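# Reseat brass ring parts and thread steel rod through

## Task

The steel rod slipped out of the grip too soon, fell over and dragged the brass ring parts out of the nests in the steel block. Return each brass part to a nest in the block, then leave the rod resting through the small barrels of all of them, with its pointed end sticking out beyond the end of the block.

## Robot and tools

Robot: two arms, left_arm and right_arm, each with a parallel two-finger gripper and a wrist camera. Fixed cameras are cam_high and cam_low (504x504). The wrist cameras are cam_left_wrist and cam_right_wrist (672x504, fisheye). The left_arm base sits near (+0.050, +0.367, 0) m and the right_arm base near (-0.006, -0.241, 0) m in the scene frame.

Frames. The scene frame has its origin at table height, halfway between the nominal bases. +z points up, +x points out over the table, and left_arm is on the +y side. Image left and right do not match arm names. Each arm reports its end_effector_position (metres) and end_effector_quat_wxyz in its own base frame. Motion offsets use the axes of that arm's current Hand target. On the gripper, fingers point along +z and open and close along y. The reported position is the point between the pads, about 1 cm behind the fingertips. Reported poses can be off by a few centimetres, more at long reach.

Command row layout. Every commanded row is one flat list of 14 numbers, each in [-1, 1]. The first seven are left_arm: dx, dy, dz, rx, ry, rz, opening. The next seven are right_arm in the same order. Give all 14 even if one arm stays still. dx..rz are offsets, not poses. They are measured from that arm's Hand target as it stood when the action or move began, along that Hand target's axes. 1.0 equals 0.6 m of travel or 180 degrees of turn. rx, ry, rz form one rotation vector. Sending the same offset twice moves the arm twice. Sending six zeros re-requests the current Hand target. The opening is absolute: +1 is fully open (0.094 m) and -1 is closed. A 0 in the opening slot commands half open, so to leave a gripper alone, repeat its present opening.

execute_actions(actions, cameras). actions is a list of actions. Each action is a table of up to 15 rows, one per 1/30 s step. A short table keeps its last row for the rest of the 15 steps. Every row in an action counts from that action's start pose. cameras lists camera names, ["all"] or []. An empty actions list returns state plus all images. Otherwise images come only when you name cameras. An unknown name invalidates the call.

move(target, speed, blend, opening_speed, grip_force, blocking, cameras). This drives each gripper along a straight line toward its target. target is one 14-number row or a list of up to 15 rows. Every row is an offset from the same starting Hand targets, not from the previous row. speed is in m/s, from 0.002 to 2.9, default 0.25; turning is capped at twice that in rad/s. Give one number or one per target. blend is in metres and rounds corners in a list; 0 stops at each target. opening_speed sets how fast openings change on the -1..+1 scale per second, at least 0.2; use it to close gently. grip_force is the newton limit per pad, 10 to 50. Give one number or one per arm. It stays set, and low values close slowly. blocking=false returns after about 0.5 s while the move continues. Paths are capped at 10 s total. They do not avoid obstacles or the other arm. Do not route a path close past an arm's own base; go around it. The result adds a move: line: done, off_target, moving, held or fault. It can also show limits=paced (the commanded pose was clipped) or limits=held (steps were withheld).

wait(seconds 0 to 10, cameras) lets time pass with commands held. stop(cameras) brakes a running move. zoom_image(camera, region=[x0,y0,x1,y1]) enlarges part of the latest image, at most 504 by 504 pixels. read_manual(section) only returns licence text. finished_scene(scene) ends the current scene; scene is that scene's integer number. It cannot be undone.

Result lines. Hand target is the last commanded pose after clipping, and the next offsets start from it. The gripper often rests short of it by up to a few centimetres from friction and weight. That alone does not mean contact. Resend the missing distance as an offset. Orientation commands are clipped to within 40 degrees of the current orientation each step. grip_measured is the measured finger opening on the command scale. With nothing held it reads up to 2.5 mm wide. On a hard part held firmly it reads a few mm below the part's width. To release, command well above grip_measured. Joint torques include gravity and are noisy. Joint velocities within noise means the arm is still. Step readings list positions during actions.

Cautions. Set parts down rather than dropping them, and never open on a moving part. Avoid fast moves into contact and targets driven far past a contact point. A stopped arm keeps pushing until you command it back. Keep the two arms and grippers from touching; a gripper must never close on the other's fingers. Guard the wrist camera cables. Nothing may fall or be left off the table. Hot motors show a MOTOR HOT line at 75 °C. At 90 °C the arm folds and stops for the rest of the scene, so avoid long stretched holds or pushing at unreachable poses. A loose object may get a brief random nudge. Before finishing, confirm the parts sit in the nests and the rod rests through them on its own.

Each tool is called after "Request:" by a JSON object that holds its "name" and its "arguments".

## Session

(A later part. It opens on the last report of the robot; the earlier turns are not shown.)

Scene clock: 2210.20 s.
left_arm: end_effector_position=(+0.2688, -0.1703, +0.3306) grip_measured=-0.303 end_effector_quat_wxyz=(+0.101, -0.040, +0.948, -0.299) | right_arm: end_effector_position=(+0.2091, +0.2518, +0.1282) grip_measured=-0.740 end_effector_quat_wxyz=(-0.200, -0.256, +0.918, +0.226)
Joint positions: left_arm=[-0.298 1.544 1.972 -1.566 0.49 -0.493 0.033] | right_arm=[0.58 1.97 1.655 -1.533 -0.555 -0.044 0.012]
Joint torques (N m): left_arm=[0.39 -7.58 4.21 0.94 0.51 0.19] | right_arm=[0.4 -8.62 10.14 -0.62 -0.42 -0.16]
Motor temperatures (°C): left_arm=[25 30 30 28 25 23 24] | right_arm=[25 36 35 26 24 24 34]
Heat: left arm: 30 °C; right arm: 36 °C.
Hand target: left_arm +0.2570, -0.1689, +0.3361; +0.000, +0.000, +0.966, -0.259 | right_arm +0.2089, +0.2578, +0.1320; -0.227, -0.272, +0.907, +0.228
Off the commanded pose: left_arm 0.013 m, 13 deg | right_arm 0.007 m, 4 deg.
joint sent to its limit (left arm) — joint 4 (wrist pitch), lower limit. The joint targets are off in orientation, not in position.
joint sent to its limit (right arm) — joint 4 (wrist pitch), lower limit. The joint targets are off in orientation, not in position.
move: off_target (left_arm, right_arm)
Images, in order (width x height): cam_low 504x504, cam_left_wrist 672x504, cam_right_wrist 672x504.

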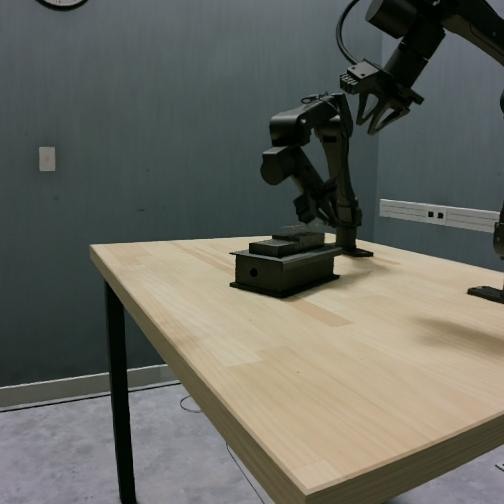

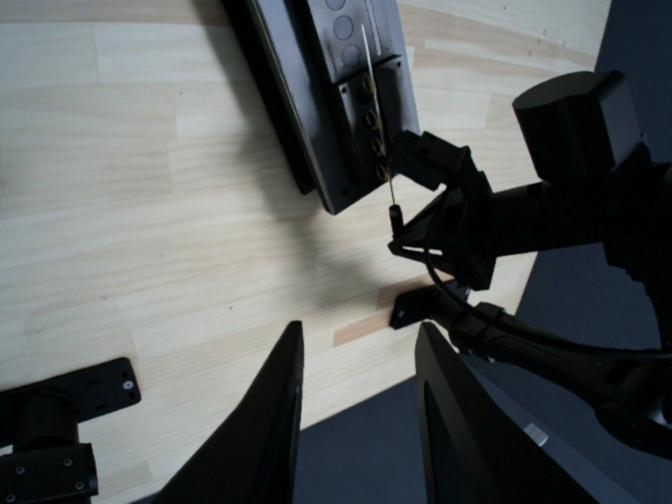

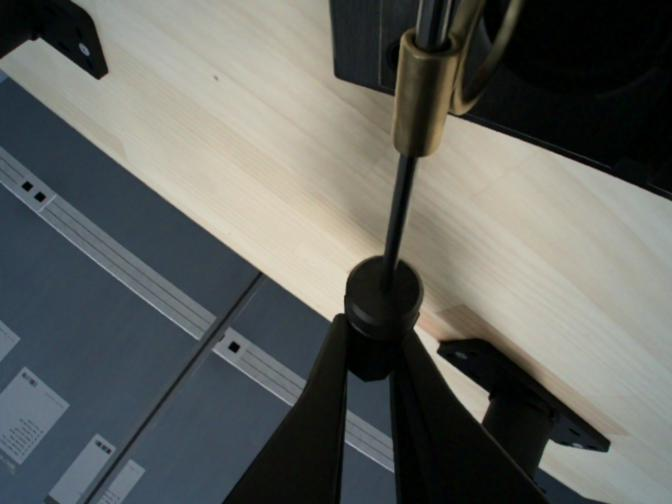

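Request:
{"name": "move", "arguments": {"target": [0,0,0,0,0,0,-0.3,-0.001,-0.037,0.008,0,0,0,-0.95], "speed": 0.04, "cameras": ["cam_left_wrist","cam_right_wrist","cam_low"]}}

Request:
{"name": "zoom_image", "arguments": {"camera": "cam_left_wrist", "region": [330, 0, 450, 210]}}

Request:
{"name": "zoom_image", "arguments": {"camera": "cam_low", "region": [250, 200, 350, 270]}}

Scene clock: 2223.57 s.
left_arm: end_effector_position=(+0.2688, -0.1703, +0.3306) grip_measured=-0.303 end_effector_quat_wxyz=(+0.101, -0.040, +0.948, -0.299) | right_arm: end_effector_position=(+0.2130, +0.2437, +0.1241) grip_measured=-0.740 end_effector_quat_wxyz=(-0.205, -0.275, +0.910, +0.235)
Joint positions: left_arm=[-0.298 1.544 1.972 -1.566 0.49 -0.493 0.033] | right_arm=[0.549 1.99 1.655 -1.553 -0.559 -0.129 0.012]
Joint torques (N m): left_arm=[0.43 -7.73 4.14 0.94 0.52 0.22] | right_arm=[-0.44 -7.79 7.23 -0.48 -0.2 -0.08]
Heat: left arm: 30 °C; right arm: 36 °C.
Hand target: left_arm +0.2570, -0.1689, +0.3361; +0.000, +0.000, +0.966, -0.259 | right_arm +0.2154, +0.2430, +0.1161; -0.227, -0.272, +0.907, +0.228
Off the commanded pose: left_arm 0.013 m, 13 deg | right_arm 0.008 m, 3 deg.
joint sent to its limit (left arm) — joint 4 (wrist pitch), lower limit. The joint targets are off in orientation, not in position.
joint sent to its limit (right arm) — joint 4 (wrist pitch), lower limit. The joint targets still meet the commanded pose.
move: off_target (left_arm, right_arm)
Images, in order (width x height): cam_low 504x504, cam_left_wrist 672x504, cam_right_wrist 672x504.

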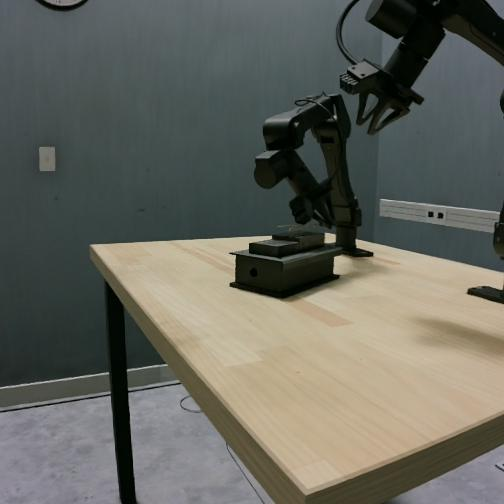

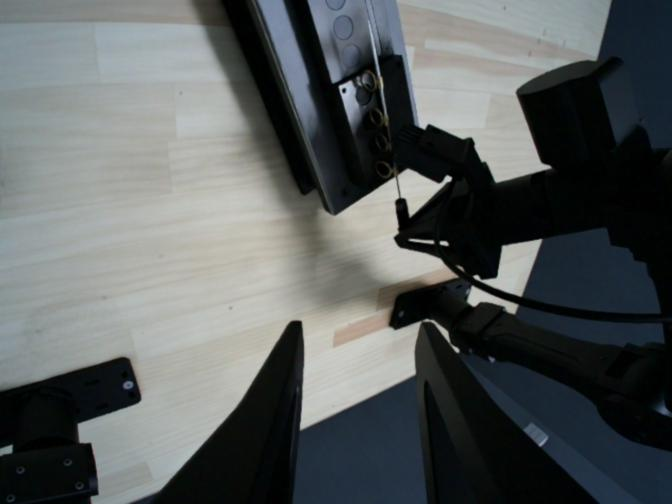

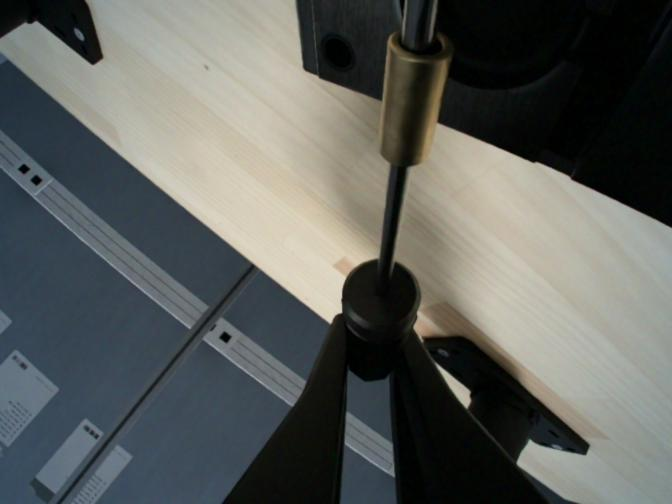

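Scaled by 2.400 from the camera's 672x504 image, which has a finer 960x720 frame.

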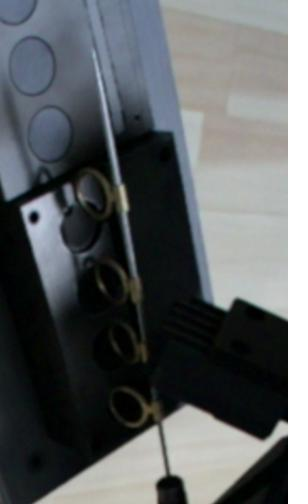

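Scaled by 5.040 from the camera's 504x504 image, which has a finer 720x720 frame.

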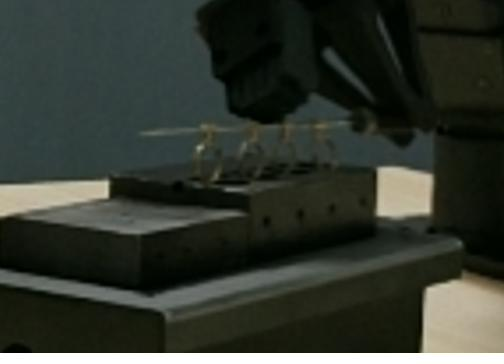

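Request:
{"name": "move", "arguments": {"target": [0,0,0,0,0,0,-0.3,-0.002,-0.017,0.0065,0,0,0,-0.95], "speed": 0.04, "cameras": ["cam_left_wrist","cam_right_wrist","cam_low"]}}

Request:
{"name": "zoom_image", "arguments": {"camera": "cam_left_wrist", "region": [330, 0, 450, 210]}}

Request:
{"name": "zoom_image", "arguments": {"camera": "cam_low", "region": [250, 200, 350, 270]}}

Scene clock: 2233.20 s.
left_arm: end_effector_position=(+0.2688, -0.1703, +0.3306) grip_measured=-0.303 end_effector_quat_wxyz=(+0.101, -0.040, +0.948, -0.299) | right_arm: end_effector_position=(+0.2149, +0.2414, +0.1225) grip_measured=-0.740 end_effector_quat_wxyz=(-0.206, -0.284, +0.904, +0.243)
Joint positions: left_arm=[-0.298 1.544 1.972 -1.566 0.49 -0.493 0.033] | right_arm=[0.535 2 1.655 -1.559 -0.568 -0.171 0.012]
Joint torques (N m): left_arm=[0.36 -7.65 4.22 0.95 0.54 0.24] | right_arm=[-0.73 -6.79 6.49 -0.43 -0.1 0.1]
Heat: left arm: 30 °C; right arm: 36 °C.
Hand target: left_arm +0.2570, -0.1689, +0.3361; +0.000, +0.000, +0.966, -0.259 | right_arm +0.2182, +0.2372, +0.1072; -0.227, -0.272, +0.907, +0.228
Off the commanded pose: left_arm 0.013 m, 13 deg | right_arm 0.016 m, 3 deg.
joint read past its limit (right arm) — joint 4 (wrist pitch), lower limit.
joint sent to its limit (left arm) — joint 4 (wrist pitch), lower limit. The joint targets are off in orientation, not in position.
joint sent to its limit (right arm) — joint 4 (wrist pitch), lower limit. The joint targets still meet the commanded pose.
move: off_target (left_arm, right_arm)
Images, in order (width x height): cam_low 504x504, cam_left_wrist 672x504, cam_right_wrist 672x504.

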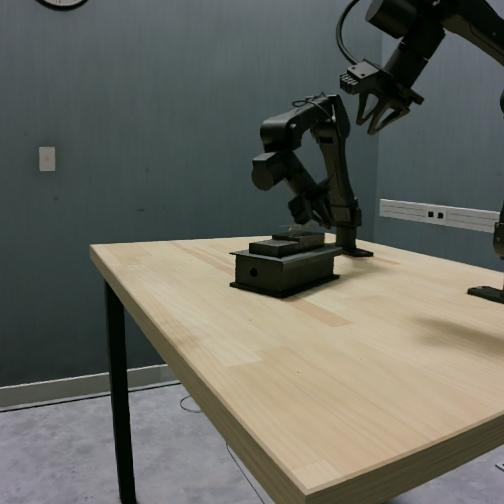

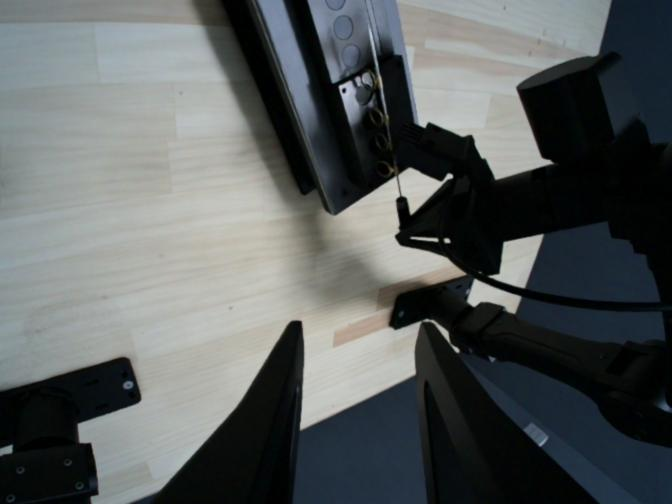

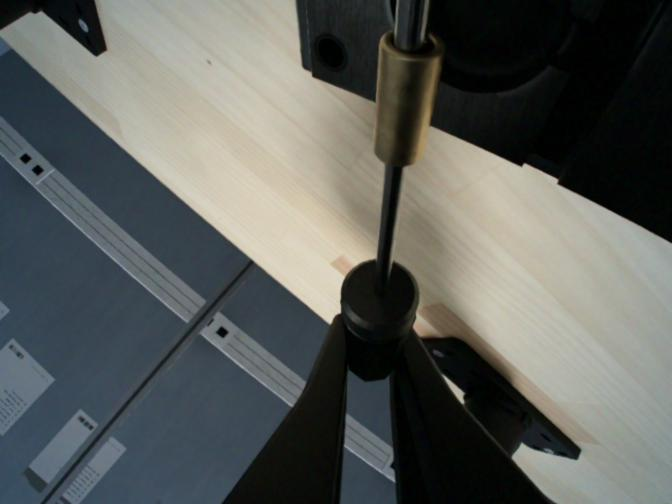

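Scaled by 2.400 from the camera's 672x504 image, which has a finer 960x720 frame.

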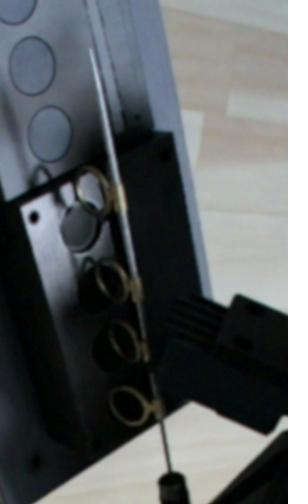

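Scaled by 5.040 from the camera's 504x504 image, which has a finer 720x720 frame.

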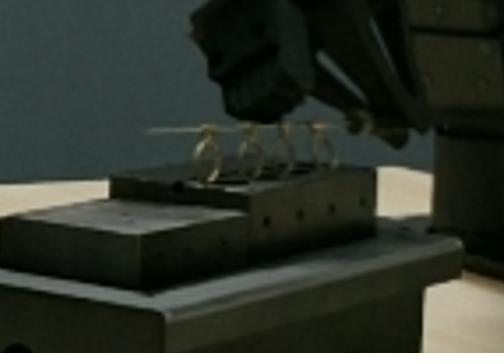

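Request:
{"name": "move", "arguments": {"target": [0,0,0,0,0,0,-0.3,0.0105,0,-0.024,0,0,0,-0.95], "speed": 0.05, "cameras": ["cam_left_wrist","cam_right_wrist","cam_low"]}}

Request:
{"name": "zoom_image", "arguments": {"camera": "cam_left_wrist", "region": [330, 0, 450, 210]}}

Request:
{"name": "zoom_image", "arguments": {"camera": "cam_low", "region": [250, 200, 350, 270]}}

Scene clock: 2247.10 s.
left_arm: end_effector_position=(+0.2688, -0.1703, +0.3306) grip_measured=-0.303 end_effector_quat_wxyz=(+0.101, -0.040, +0.948, -0.299) | right_arm: end_effector_position=(+0.2228, +0.2324, +0.1216) grip_measured=-0.740 end_effector_quat_wxyz=(-0.202, -0.268, +0.912, +0.237)
Joint positions: left_arm=[-0.298 1.544 1.972 -1.566 0.49 -0.493 0.033] | right_arm=[0.505 1.998 1.655 -1.559 -0.552 -0.16 0.012]
Joint torques (N m): left_arm=[0.34 -7.57 4.26 0.93 0.54 0.18] | right_arm=[-0.21 -11.18 5.22 -0.42 -0.14 0.09]
Heat: left arm: 30 °C; right arm: 35 °C.
Hand target: left_arm +0.2570, -0.1689, +0.3361; +0.000, +0.000, +0.966, -0.259 | right_arm +0.2212, +0.2293, +0.1204; -0.227, -0.272, +0.907, +0.228
Off the commanded pose: left_arm 0.013 m, 13 deg | right_arm 0.004 m, 3 deg.
joint read past its limit (right arm) — joint 4 (wrist pitch), lower limit.
joint sent to its limit (left arm) — joint 4 (wrist pitch), lower limit. The joint targets are off in orientation, not in position.
joint sent to its limit (right arm) — joint 4 (wrist pitch), lower limit. The joint targets are off in orientation, not in position.
move: off_target (left_arm, right_arm)
Images, in order (width x height): cam_low 504x504, cam_left_wrist 672x504, cam_right_wrist 672x504.

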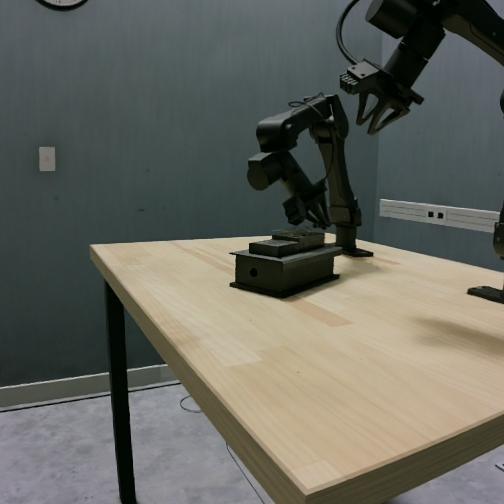

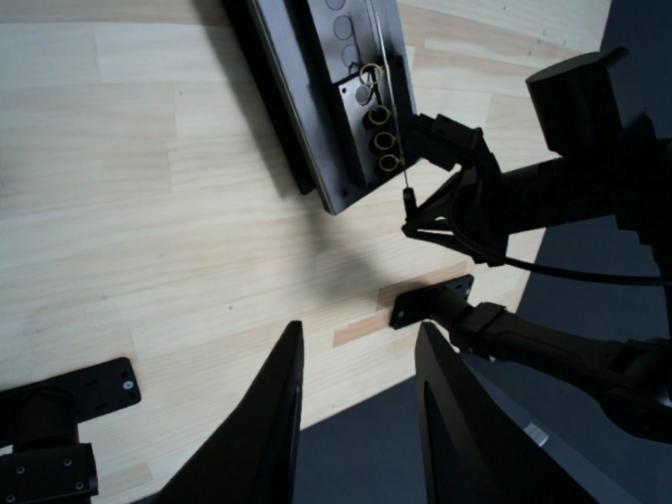

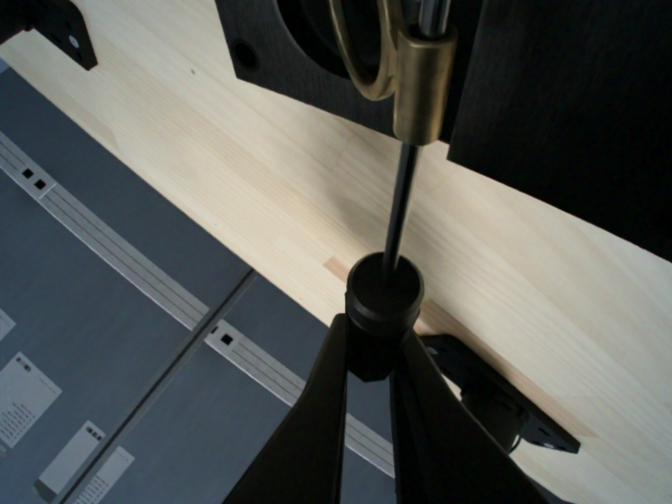

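Scaled by 2.400 from the camera's 672x504 image, which has a finer 960x720 frame.

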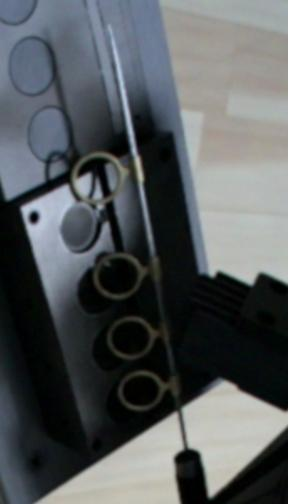

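Scaled by 5.040 from the camera's 504x504 image, which has a finer 720x720 frame.

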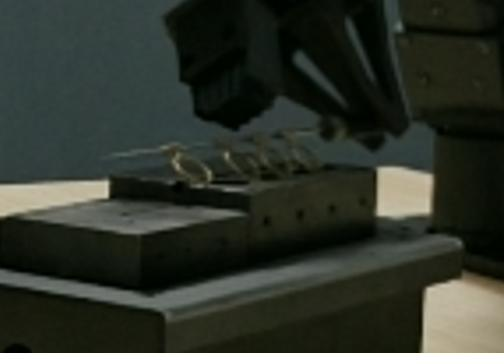

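Request:
{"name": "move", "arguments": {"target": [0,0,0,0,0,0,-0.3,0.0053,-0.0067,0.0142,0,0,0,-0.95], "speed": 0.04, "cameras": ["cam_left_wrist","cam_right_wrist","cam_low"]}}

Request:
{"name": "zoom_image", "arguments": {"camera": "cam_left_wrist", "region": [330, 0, 450, 210]}}

Request:
{"name": "zoom_image", "arguments": {"camera": "cam_low", "region": [250, 200, 350, 270]}}

Scene clock: 2260.43 s.
left_arm: end_effector_position=(+0.2688, -0.1703, +0.3306) grip_measured=-0.303 end_effector_quat_wxyz=(+0.101, -0.040, +0.948, -0.299) | right_arm: end_effector_position=(+0.2198, +0.2302, +0.1187) grip_measured=-0.740 end_effector_quat_wxyz=(-0.209, -0.266, +0.912, +0.234)
Joint positions: left_arm=[-0.298 1.544 1.972 -1.566 0.49 -0.493 0.033] | right_arm=[0.505 1.998 1.641 -1.559 -0.548 -0.16 0.012]
Joint torques (N m): left_arm=[0.51 -7.61 4.23 0.92 0.54 0.2] | right_arm=[0.08 -10.07 4.48 -0.47 -0.15 -0.13]
Heat: left arm: 30 °C; right arm: 35 °C.
Hand target: left_arm +0.2570, -0.1689, +0.3361; +0.000, +0.000, +0.966, -0.259 | right_arm +0.2158, +0.2268, +0.1124; -0.227, -0.272, +0.907, +0.228
Off the commanded pose: left_arm 0.013 m, 13 deg | right_arm 0.008 m, 2 deg.
joint read past its limit (right arm) — joint 4 (wrist pitch), lower limit.
joint sent to its limit (left arm) — joint 4 (wrist pitch), lower limit. The joint targets are off in orientation, not in position.
joint sent to its limit (right arm) — joint 4 (wrist pitch), lower limit. The joint targets still meet the commanded pose.
move: off_target (left_arm)
Images, in order (width x height): cam_low 504x504, cam_left_wrist 672x504, cam_right_wrist 672x504.

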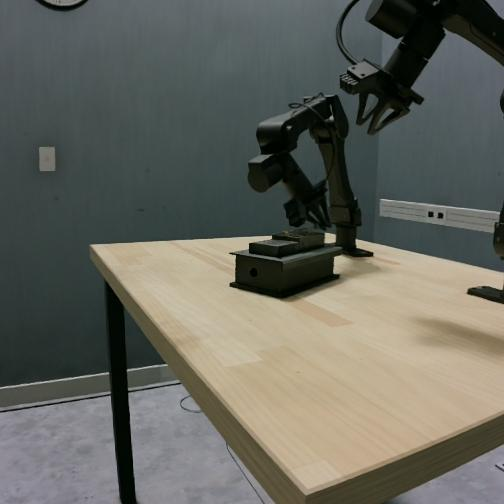

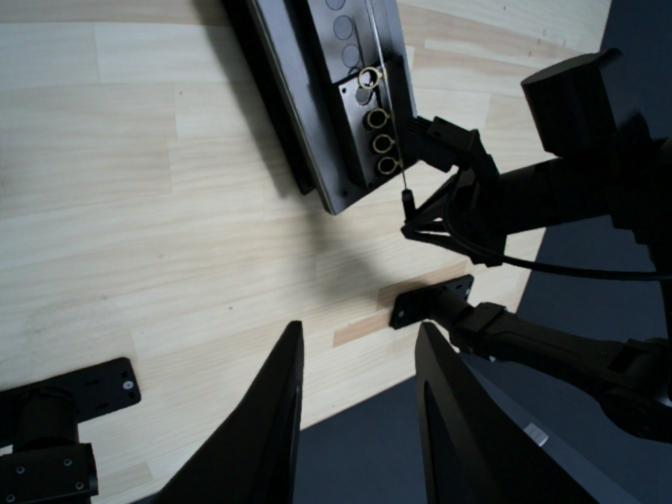

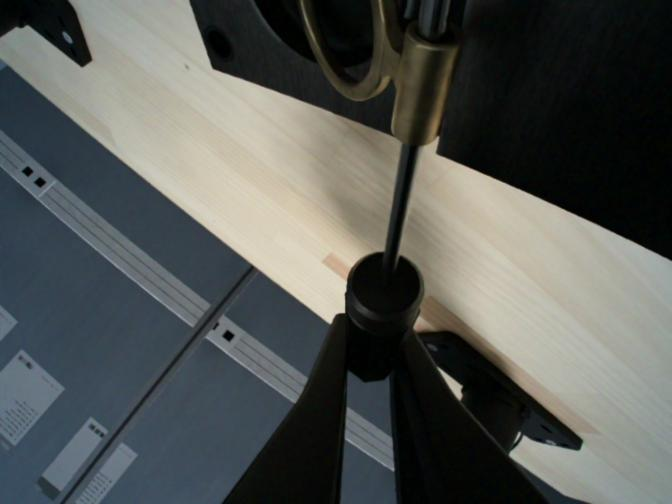

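Scaled by 2.400 from the camera's 672x504 image, which has a finer 960x720 frame.

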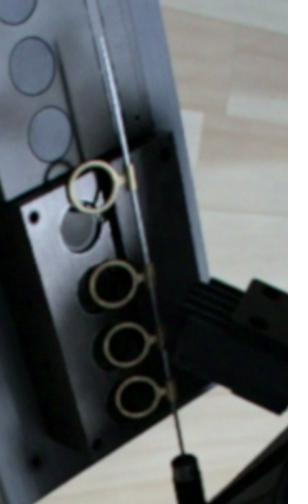

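Scaled by 5.040 from the camera's 504x504 image, which has a finer 720x720 frame.

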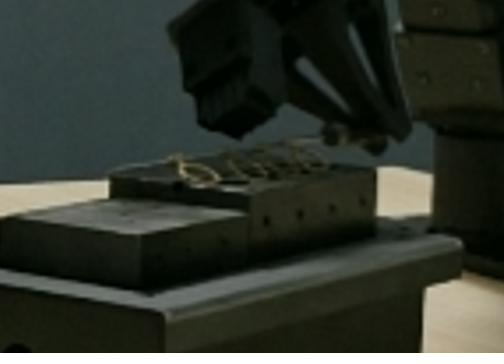

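Request:
{"name": "move", "arguments": {"target": [0,0,0,0,0,0,-0.3,-0.003,0.005,0.011,0,0,0,-0.95], "speed": 0.04, "cameras": ["cam_left_wrist","cam_right_wrist","cam_low"]}}

Request:
{"name": "zoom_image", "arguments": {"camera": "cam_left_wrist", "region": [330, 0, 450, 210]}}

Request:
{"name": "zoom_image", "arguments": {"camera": "cam_low", "region": [250, 200, 350, 270]}}

Scene clock: 2273.70 s.
left_arm: end_effector_position=(+0.2688, -0.1703, +0.3306) grip_measured=-0.303 end_effector_quat_wxyz=(+0.101, -0.040, +0.948, -0.299) | right_arm: end_effector_position=(+0.2173, +0.2325, +0.1171) grip_measured=-0.740 end_effector_quat_wxyz=(-0.212, -0.270, +0.910, +0.233)
Joint positions: left_arm=[-0.298 1.544 1.972 -1.566 0.49 -0.493 0.033] | right_arm=[0.516 2.003 1.641 -1.559 -0.548 -0.16 0.012]
Joint torques (N m): left_arm=[0.46 -7.61 4.23 0.91 0.53 0.18] | right_arm=[0.7 -9.06 4.98 -0.48 -0.19 -0.02]
Heat: left arm: 30 °C; right arm: 35 °C.
Hand target: left_arm +0.2570, -0.1689, +0.3361; +0.000, +0.000, +0.966, -0.259 | right_arm +0.2125, +0.2320, +0.1083; -0.227, -0.271, +0.907, +0.228
Off the commanded pose: left_arm 0.013 m, 13 deg | right_arm 0.010 m, 2 deg.
joint read past its limit (right arm) — joint 4 (wrist pitch), lower limit.
joint sent to its limit (left arm) — joint 4 (wrist pitch), lower limit. The joint targets are off in orientation, not in position.
move: off_target (left_arm)
Images, in order (width x height): cam_low 504x504, cam_left_wrist 672x504, cam_right_wrist 672x504.

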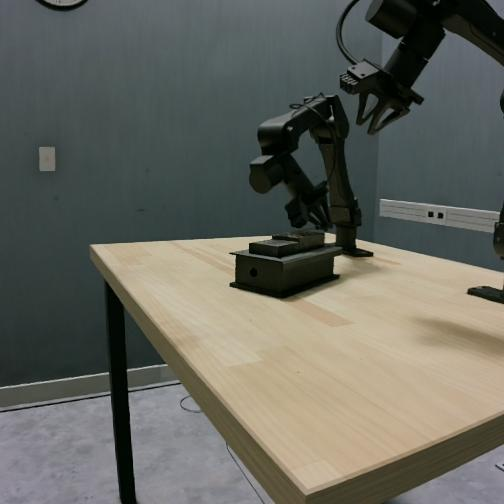

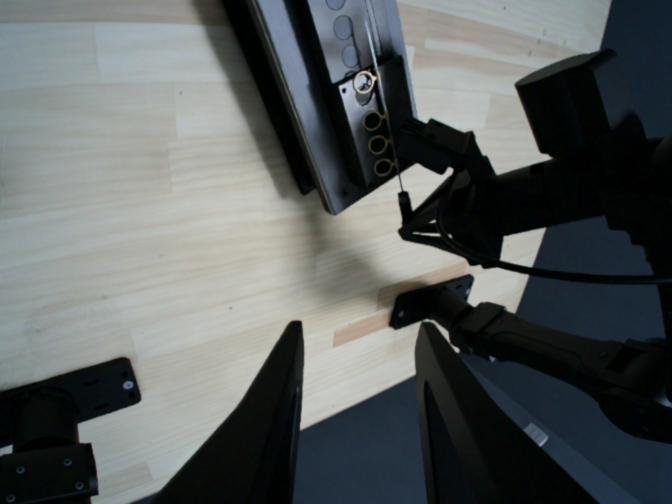

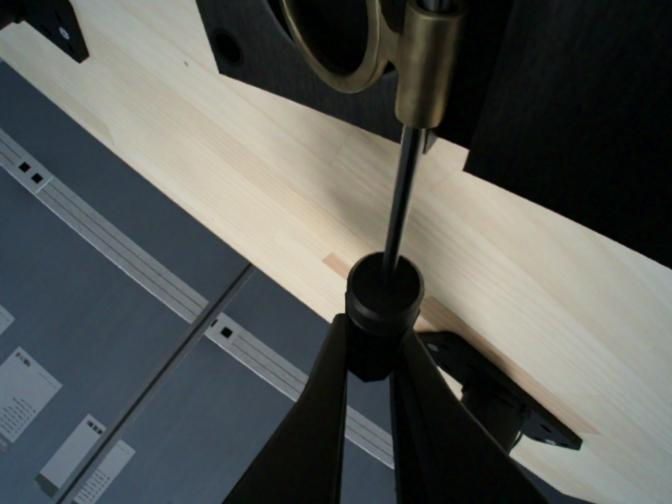

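Scaled by 2.400 from the camera's 672x504 image, which has a finer 960x720 frame.

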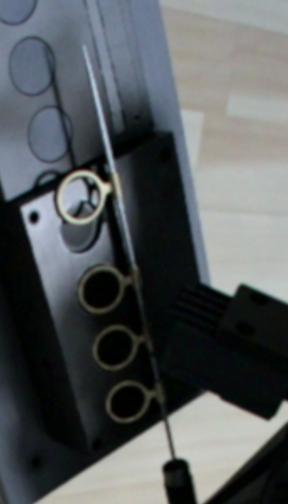

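Scaled by 5.040 from the camera's 504x504 image, which has a finer 720x720 frame.

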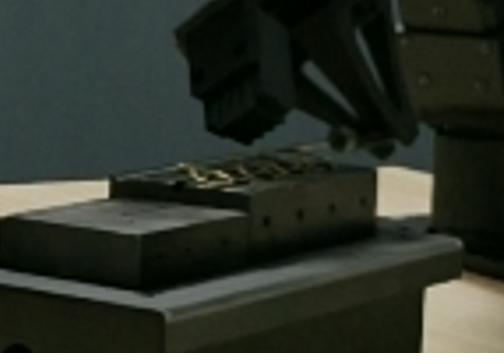

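Request:
{"name": "move", "arguments": {"target": [0,0,0,0,0,0,-0.3,-0.002,0.001,0.009,0,0,0,-0.95], "speed": 0.04, "cameras": ["cam_left_wrist","cam_right_wrist","cam_low"]}}

Request:
{"name": "zoom_image", "arguments": {"camera": "cam_left_wrist", "region": [330, 0, 450, 210]}}

Request:
{"name": "zoom_image", "arguments": {"camera": "cam_low", "region": [250, 200, 350, 270]}}

Scene clock: 2288.93 s.
left_arm: end_effector_position=(+0.2688, -0.1703, +0.3306) grip_measured=-0.303 end_effector_quat_wxyz=(+0.101, -0.040, +0.948, -0.299) | right_arm: end_effector_position=(+0.2138, +0.2325, +0.1150) grip_measured=-0.740 end_effector_quat_wxyz=(-0.218, -0.269, +0.909, +0.231)
Joint positions: left_arm=[-0.298 1.544 1.972 -1.566 0.49 -0.493 0.033] | right_arm=[0.522 2.003 1.629 -1.557 -0.548 -0.157 0.012]
Joint torques (N m): left_arm=[0.43 -7.65 4.21 0.93 0.51 0.2] | right_arm=[0.98 -9.13 4.3 -0.28 -0.21 0.08]
Heat: left arm: 30 °C; right arm: 35 °C.
Hand target: left_arm +0.2570, -0.1689, +0.3361; +0.000, +0.000, +0.966, -0.259 | right_arm +0.2102, +0.2348, +0.1039; -0.227, -0.272, +0.907, +0.228
Off the commanded pose: left_arm 0.013 m, 13 deg | right_arm 0.012 m, 1 deg.
joint read past its limit (right arm) — joint 4 (wrist pitch), lower limit.
joint sent to its limit (left arm) — joint 4 (wrist pitch), lower limit. The joint targets are off in orientation, not in position.
move: off_target (left_arm, right_arm)
Images, in order (width x height): cam_low 504x504, cam_left_wrist 672x504, cam_right_wrist 672x504.

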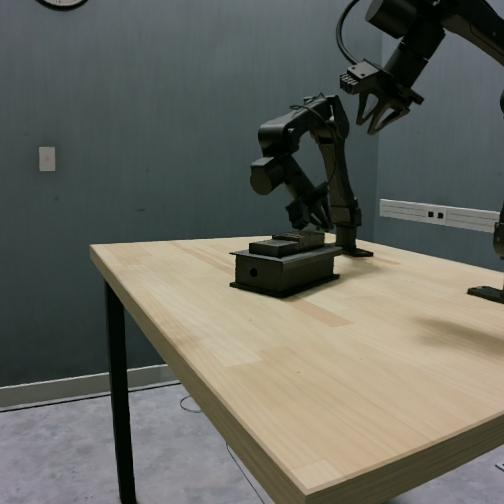

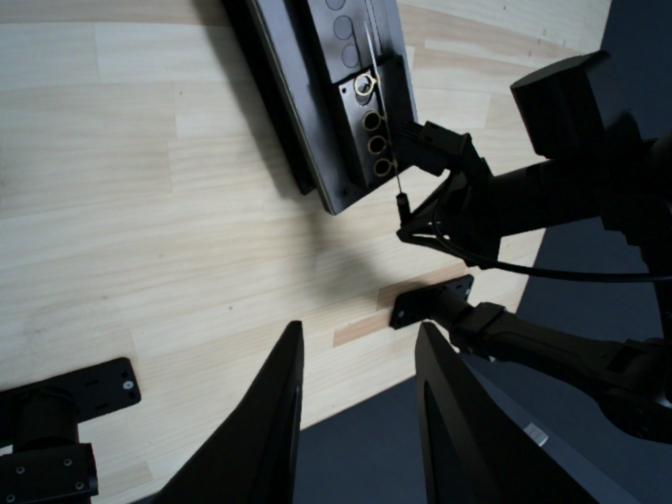

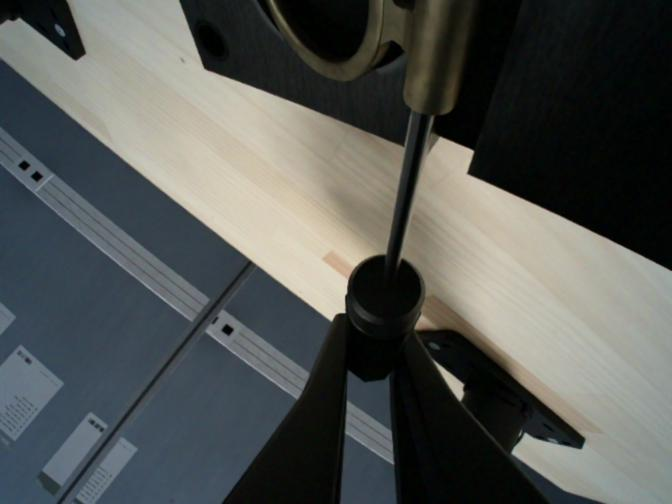

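Scaled by 2.400 from the camera's 672x504 image, which has a finer 960x720 frame.

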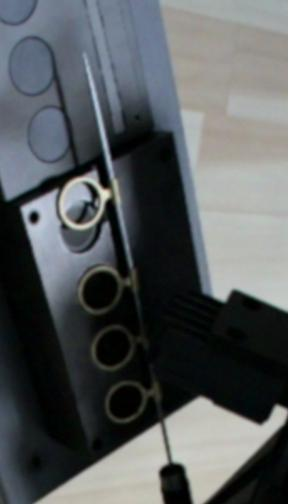

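Scaled by 5.040 from the camera's 504x504 image, which has a finer 720x720 frame.

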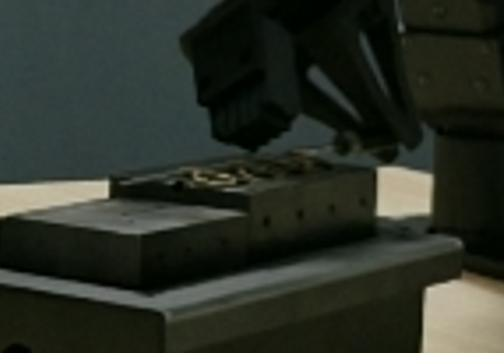

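Request:
{"name": "move", "arguments": {"target": [0,0,0,0,0,0,-0.3,0.0143,0.0017,0.004,0,0,0,-0.95], "speed": 0.03, "cameras": ["cam_left_wrist","cam_right_wrist","cam_low"]}}

Request:
{"name": "zoom_image", "arguments": {"camera": "cam_left_wrist", "region": [330, 0, 450, 210]}}

Request:
{"name": "zoom_image", "arguments": {"camera": "cam_low", "region": [250, 200, 350, 270]}}

Scene clock: 2299.00 s.
left_arm: end_effector_position=(+0.2688, -0.1703, +0.3306) grip_measured=-0.303 end_effector_quat_wxyz=(+0.101, -0.040, +0.948, -0.299) | right_arm: end_effector_position=(+0.2110, +0.2310, +0.1094) grip_measured=-0.740 end_effector_quat_wxyz=(-0.218, -0.271, +0.909, +0.231)
Joint positions: left_arm=[-0.298 1.544 1.972 -1.566 0.49 -0.493 0.033] | right_arm=[0.522 1.994 1.594 -1.531 -0.548 -0.16 0.012]
Joint torques (N m): left_arm=[0.34 -7.68 4.16 0.94 0.55 0.2] | right_arm=[1.29 -11.17 3.36 -0.41 -0.23 0.11]
Heat: left arm: 30 °C; right arm: 35 °C.
Hand target: left_arm +0.2570, -0.1689, +0.3361; +0.000, +0.000, +0.966, -0.259 | right_arm +0.2021, +0.2311, +0.1051; -0.228, -0.272, +0.907, +0.228
Off the commanded pose: left_arm 0.013 m, 13 deg | right_arm 0.010 m, 1 deg.
joint sent to its limit (left arm) — joint 4 (wrist pitch), lower limit. The joint targets are off in orientation, not in position.
move: off_target (left_arm)
Images, in order (width x height): cam_low 504x504, cam_left_wrist 672x504, cam_right_wrist 672x504.

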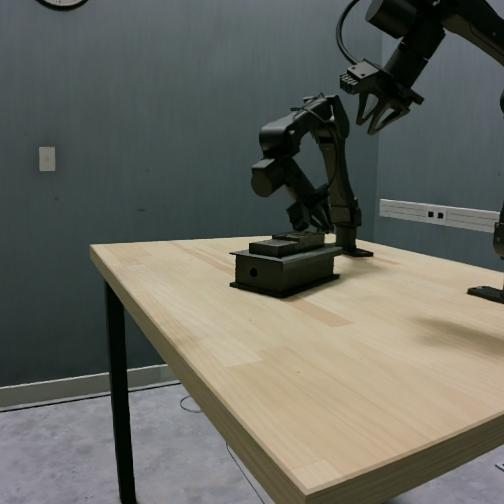

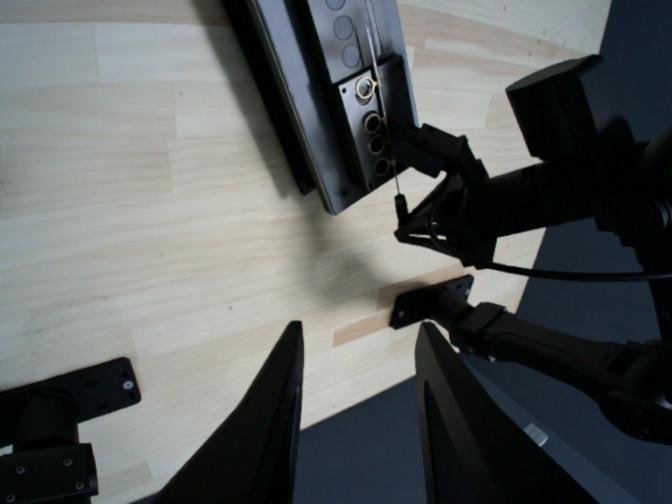

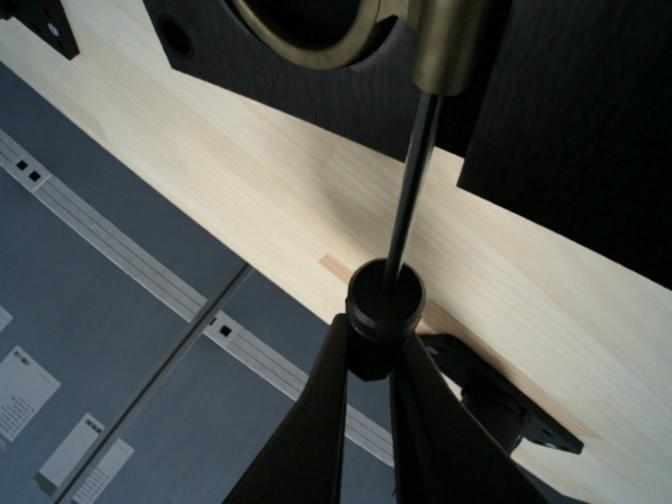

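Scaled by 2.400 from the camera's 672x504 image, which has a finer 960x720 frame.

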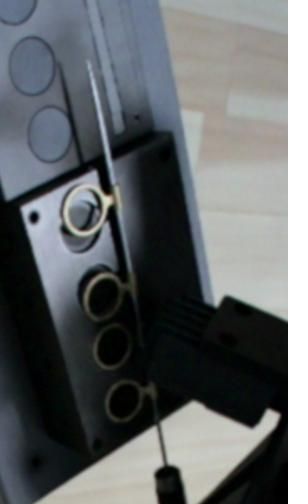

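Scaled by 5.040 from the camera's 504x504 image, which has a finer 720x720 frame.

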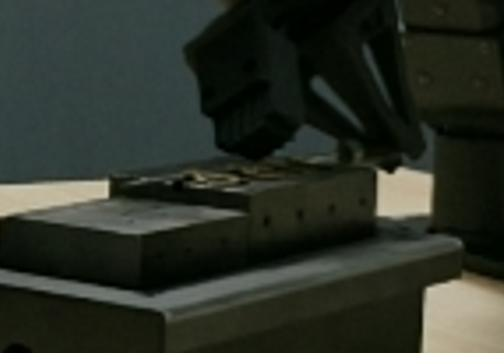

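Request:
{"name": "move", "arguments": {"target": [0,0,0,0,0,0,-0.3,-0.015,-0.001,-0.006,0,0,0,-0.95], "speed": 0.03, "cameras": ["cam_left_wrist","cam_right_wrist","cam_low"]}}

Request:
{"name": "zoom_image", "arguments": {"camera": "cam_left_wrist", "region": [330, 0, 450, 210]}}

Scene clock: 2336.73 s.
left_arm: end_effector_position=(+0.2688, -0.1703, +0.3306) grip_measured=-0.303 end_effector_quat_wxyz=(+0.101, -0.040, +0.948, -0.299) | right_arm: end_effector_position=(+0.2110, +0.2310, +0.1094) grip_measured=-0.740 end_effector_quat_wxyz=(-0.218, -0.271, +0.909, +0.231)
Joint positions: left_arm=[-0.298 1.544 1.972 -1.566 0.49 -0.493 0.033] | right_arm=[0.522 1.994 1.594 -1.531 -0.548 -0.16 0.012]
Joint torques (N m): left_arm=[0.39 -7.54 4.11 0.93 0.52 0.18] | right_arm=[0.95 -8.09 8.17 -0.58 -0.2 0.07]
Heat: left arm: 30 °C; right arm: 34 °C.
Hand target: left_arm +0.2570, -0.1689, +0.3361; +0.000, +0.000, +0.966, -0.259 | right_arm +0.2110, +0.2350, +0.1050; -0.228, -0.272, +0.907, +0.228
Off the commanded pose: left_arm 0.013 m, 13 deg | right_arm 0.006 m, 1 deg.
joint sent to its limit (left arm) — joint 4 (wrist pitch), lower limit. The joint targets are off in orientation, not in position.
move: off_target (left_arm)
Images, in order (width x height): cam_low 504x504, cam_left_wrist 672x504, cam_right_wrist 672x504.

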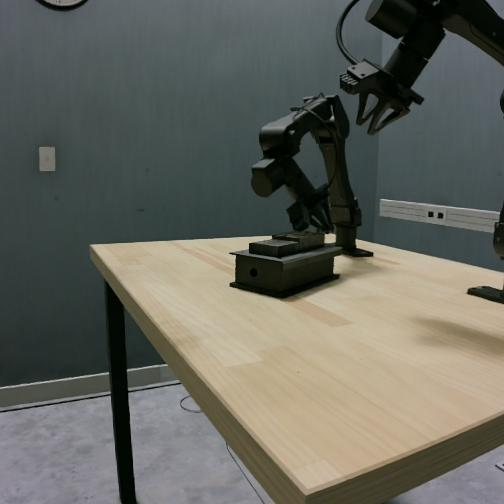

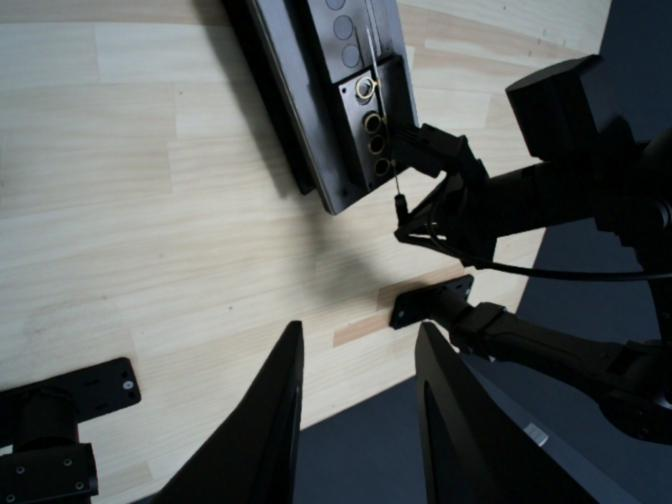

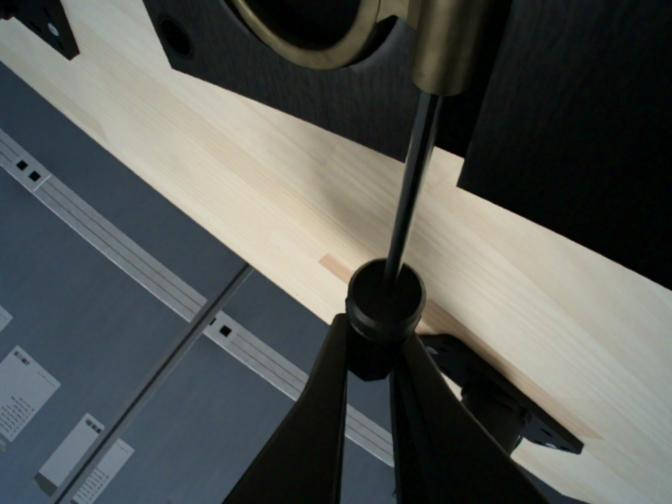

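Scaled by 2.400 from the camera's 672x504 image, which has a finer 960x720 frame.

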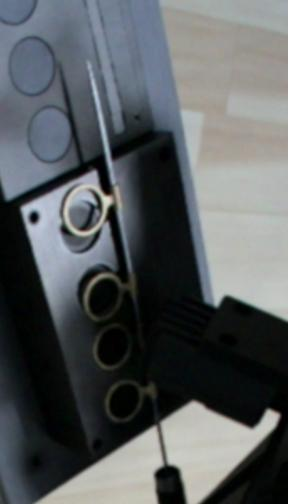

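Request:
{"name": "move", "arguments": {"target": [0,0,0,0,0,0,-0.3,-0.01,-0.001,-0.004,0,0,0,-0.95], "speed": 0.03, "cameras": ["cam_left_wrist","cam_right_wrist"]}}

Request:
{"name": "zoom_image", "arguments": {"camera": "cam_left_wrist", "region": [330, 0, 450, 210]}}

Scene clock: 2341.67 s.
left_arm: end_effector_position=(+0.2688, -0.1703, +0.3306) grip_measured=-0.303 end_effector_quat_wxyz=(+0.101, -0.040, +0.948, -0.299) | right_arm: end_effector_position=(+0.2127, +0.2320, +0.1110) grip_measured=-0.740 end_effector_quat_wxyz=(-0.224, -0.270, +0.908, +0.230)
Joint positions: left_arm=[-0.298 1.544 1.972 -1.566 0.49 -0.493 0.033] | right_arm=[0.522 2.012 1.621 -1.554 -0.548 -0.163 0.012]
Joint torques (N m): left_arm=[0.49 -7.72 4.16 0.95 0.5 0.18] | right_arm=[0.69 -7.6 9.03 -0.51 -0.19 0.03]
Heat: left arm: 30 °C; right arm: 34 °C.
Hand target: left_arm +0.2570, -0.1689, +0.3361; +0.000, +0.000, +0.966, -0.259 | right_arm +0.2170, +0.2374, +0.1049; -0.227, -0.272, +0.907, +0.228
Off the commanded pose: left_arm 0.013 m, 13 deg | right_arm 0.009 m, 1 deg.
joint read past its limit (right arm) — joint 4 (wrist pitch), lower limit.
joint sent to its limit (left arm) — joint 4 (wrist pitch), lower limit. The joint targets are off in orientation, not in position.
move: off_target (left_arm)
Images, in order (width x height): cam_left_wrist 672x504, cam_right_wrist 672x504.

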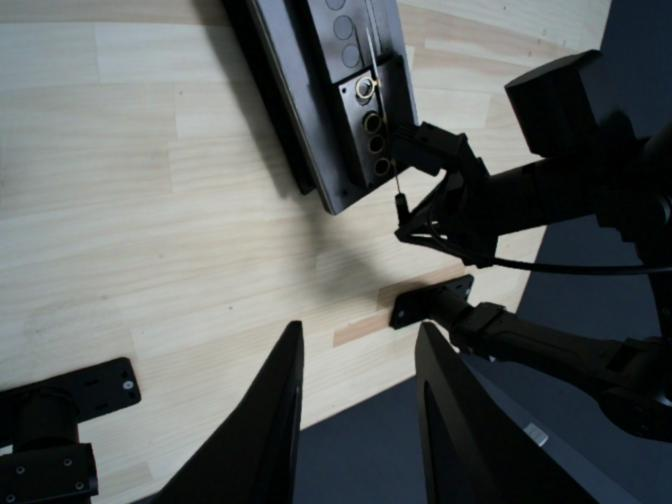

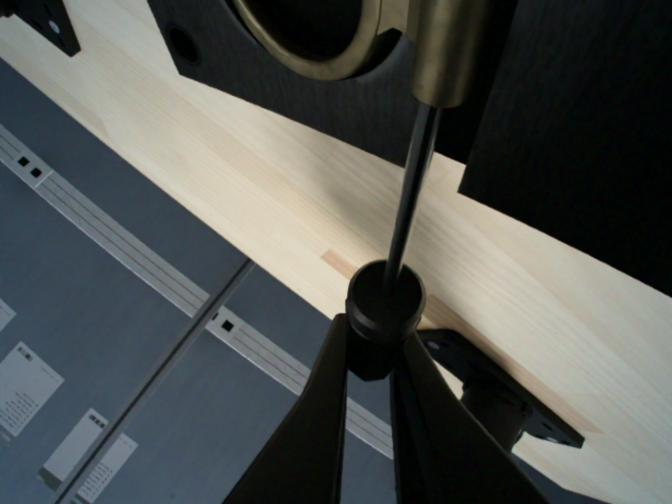

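Scaled by 2.400 from the camera's 672x504 image, which has a finer 960x720 frame.

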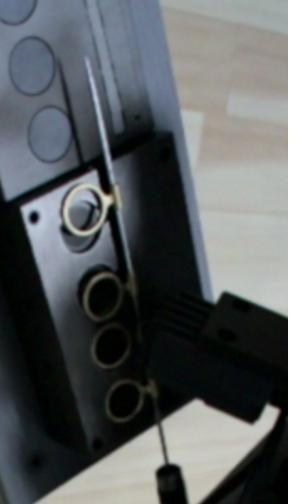

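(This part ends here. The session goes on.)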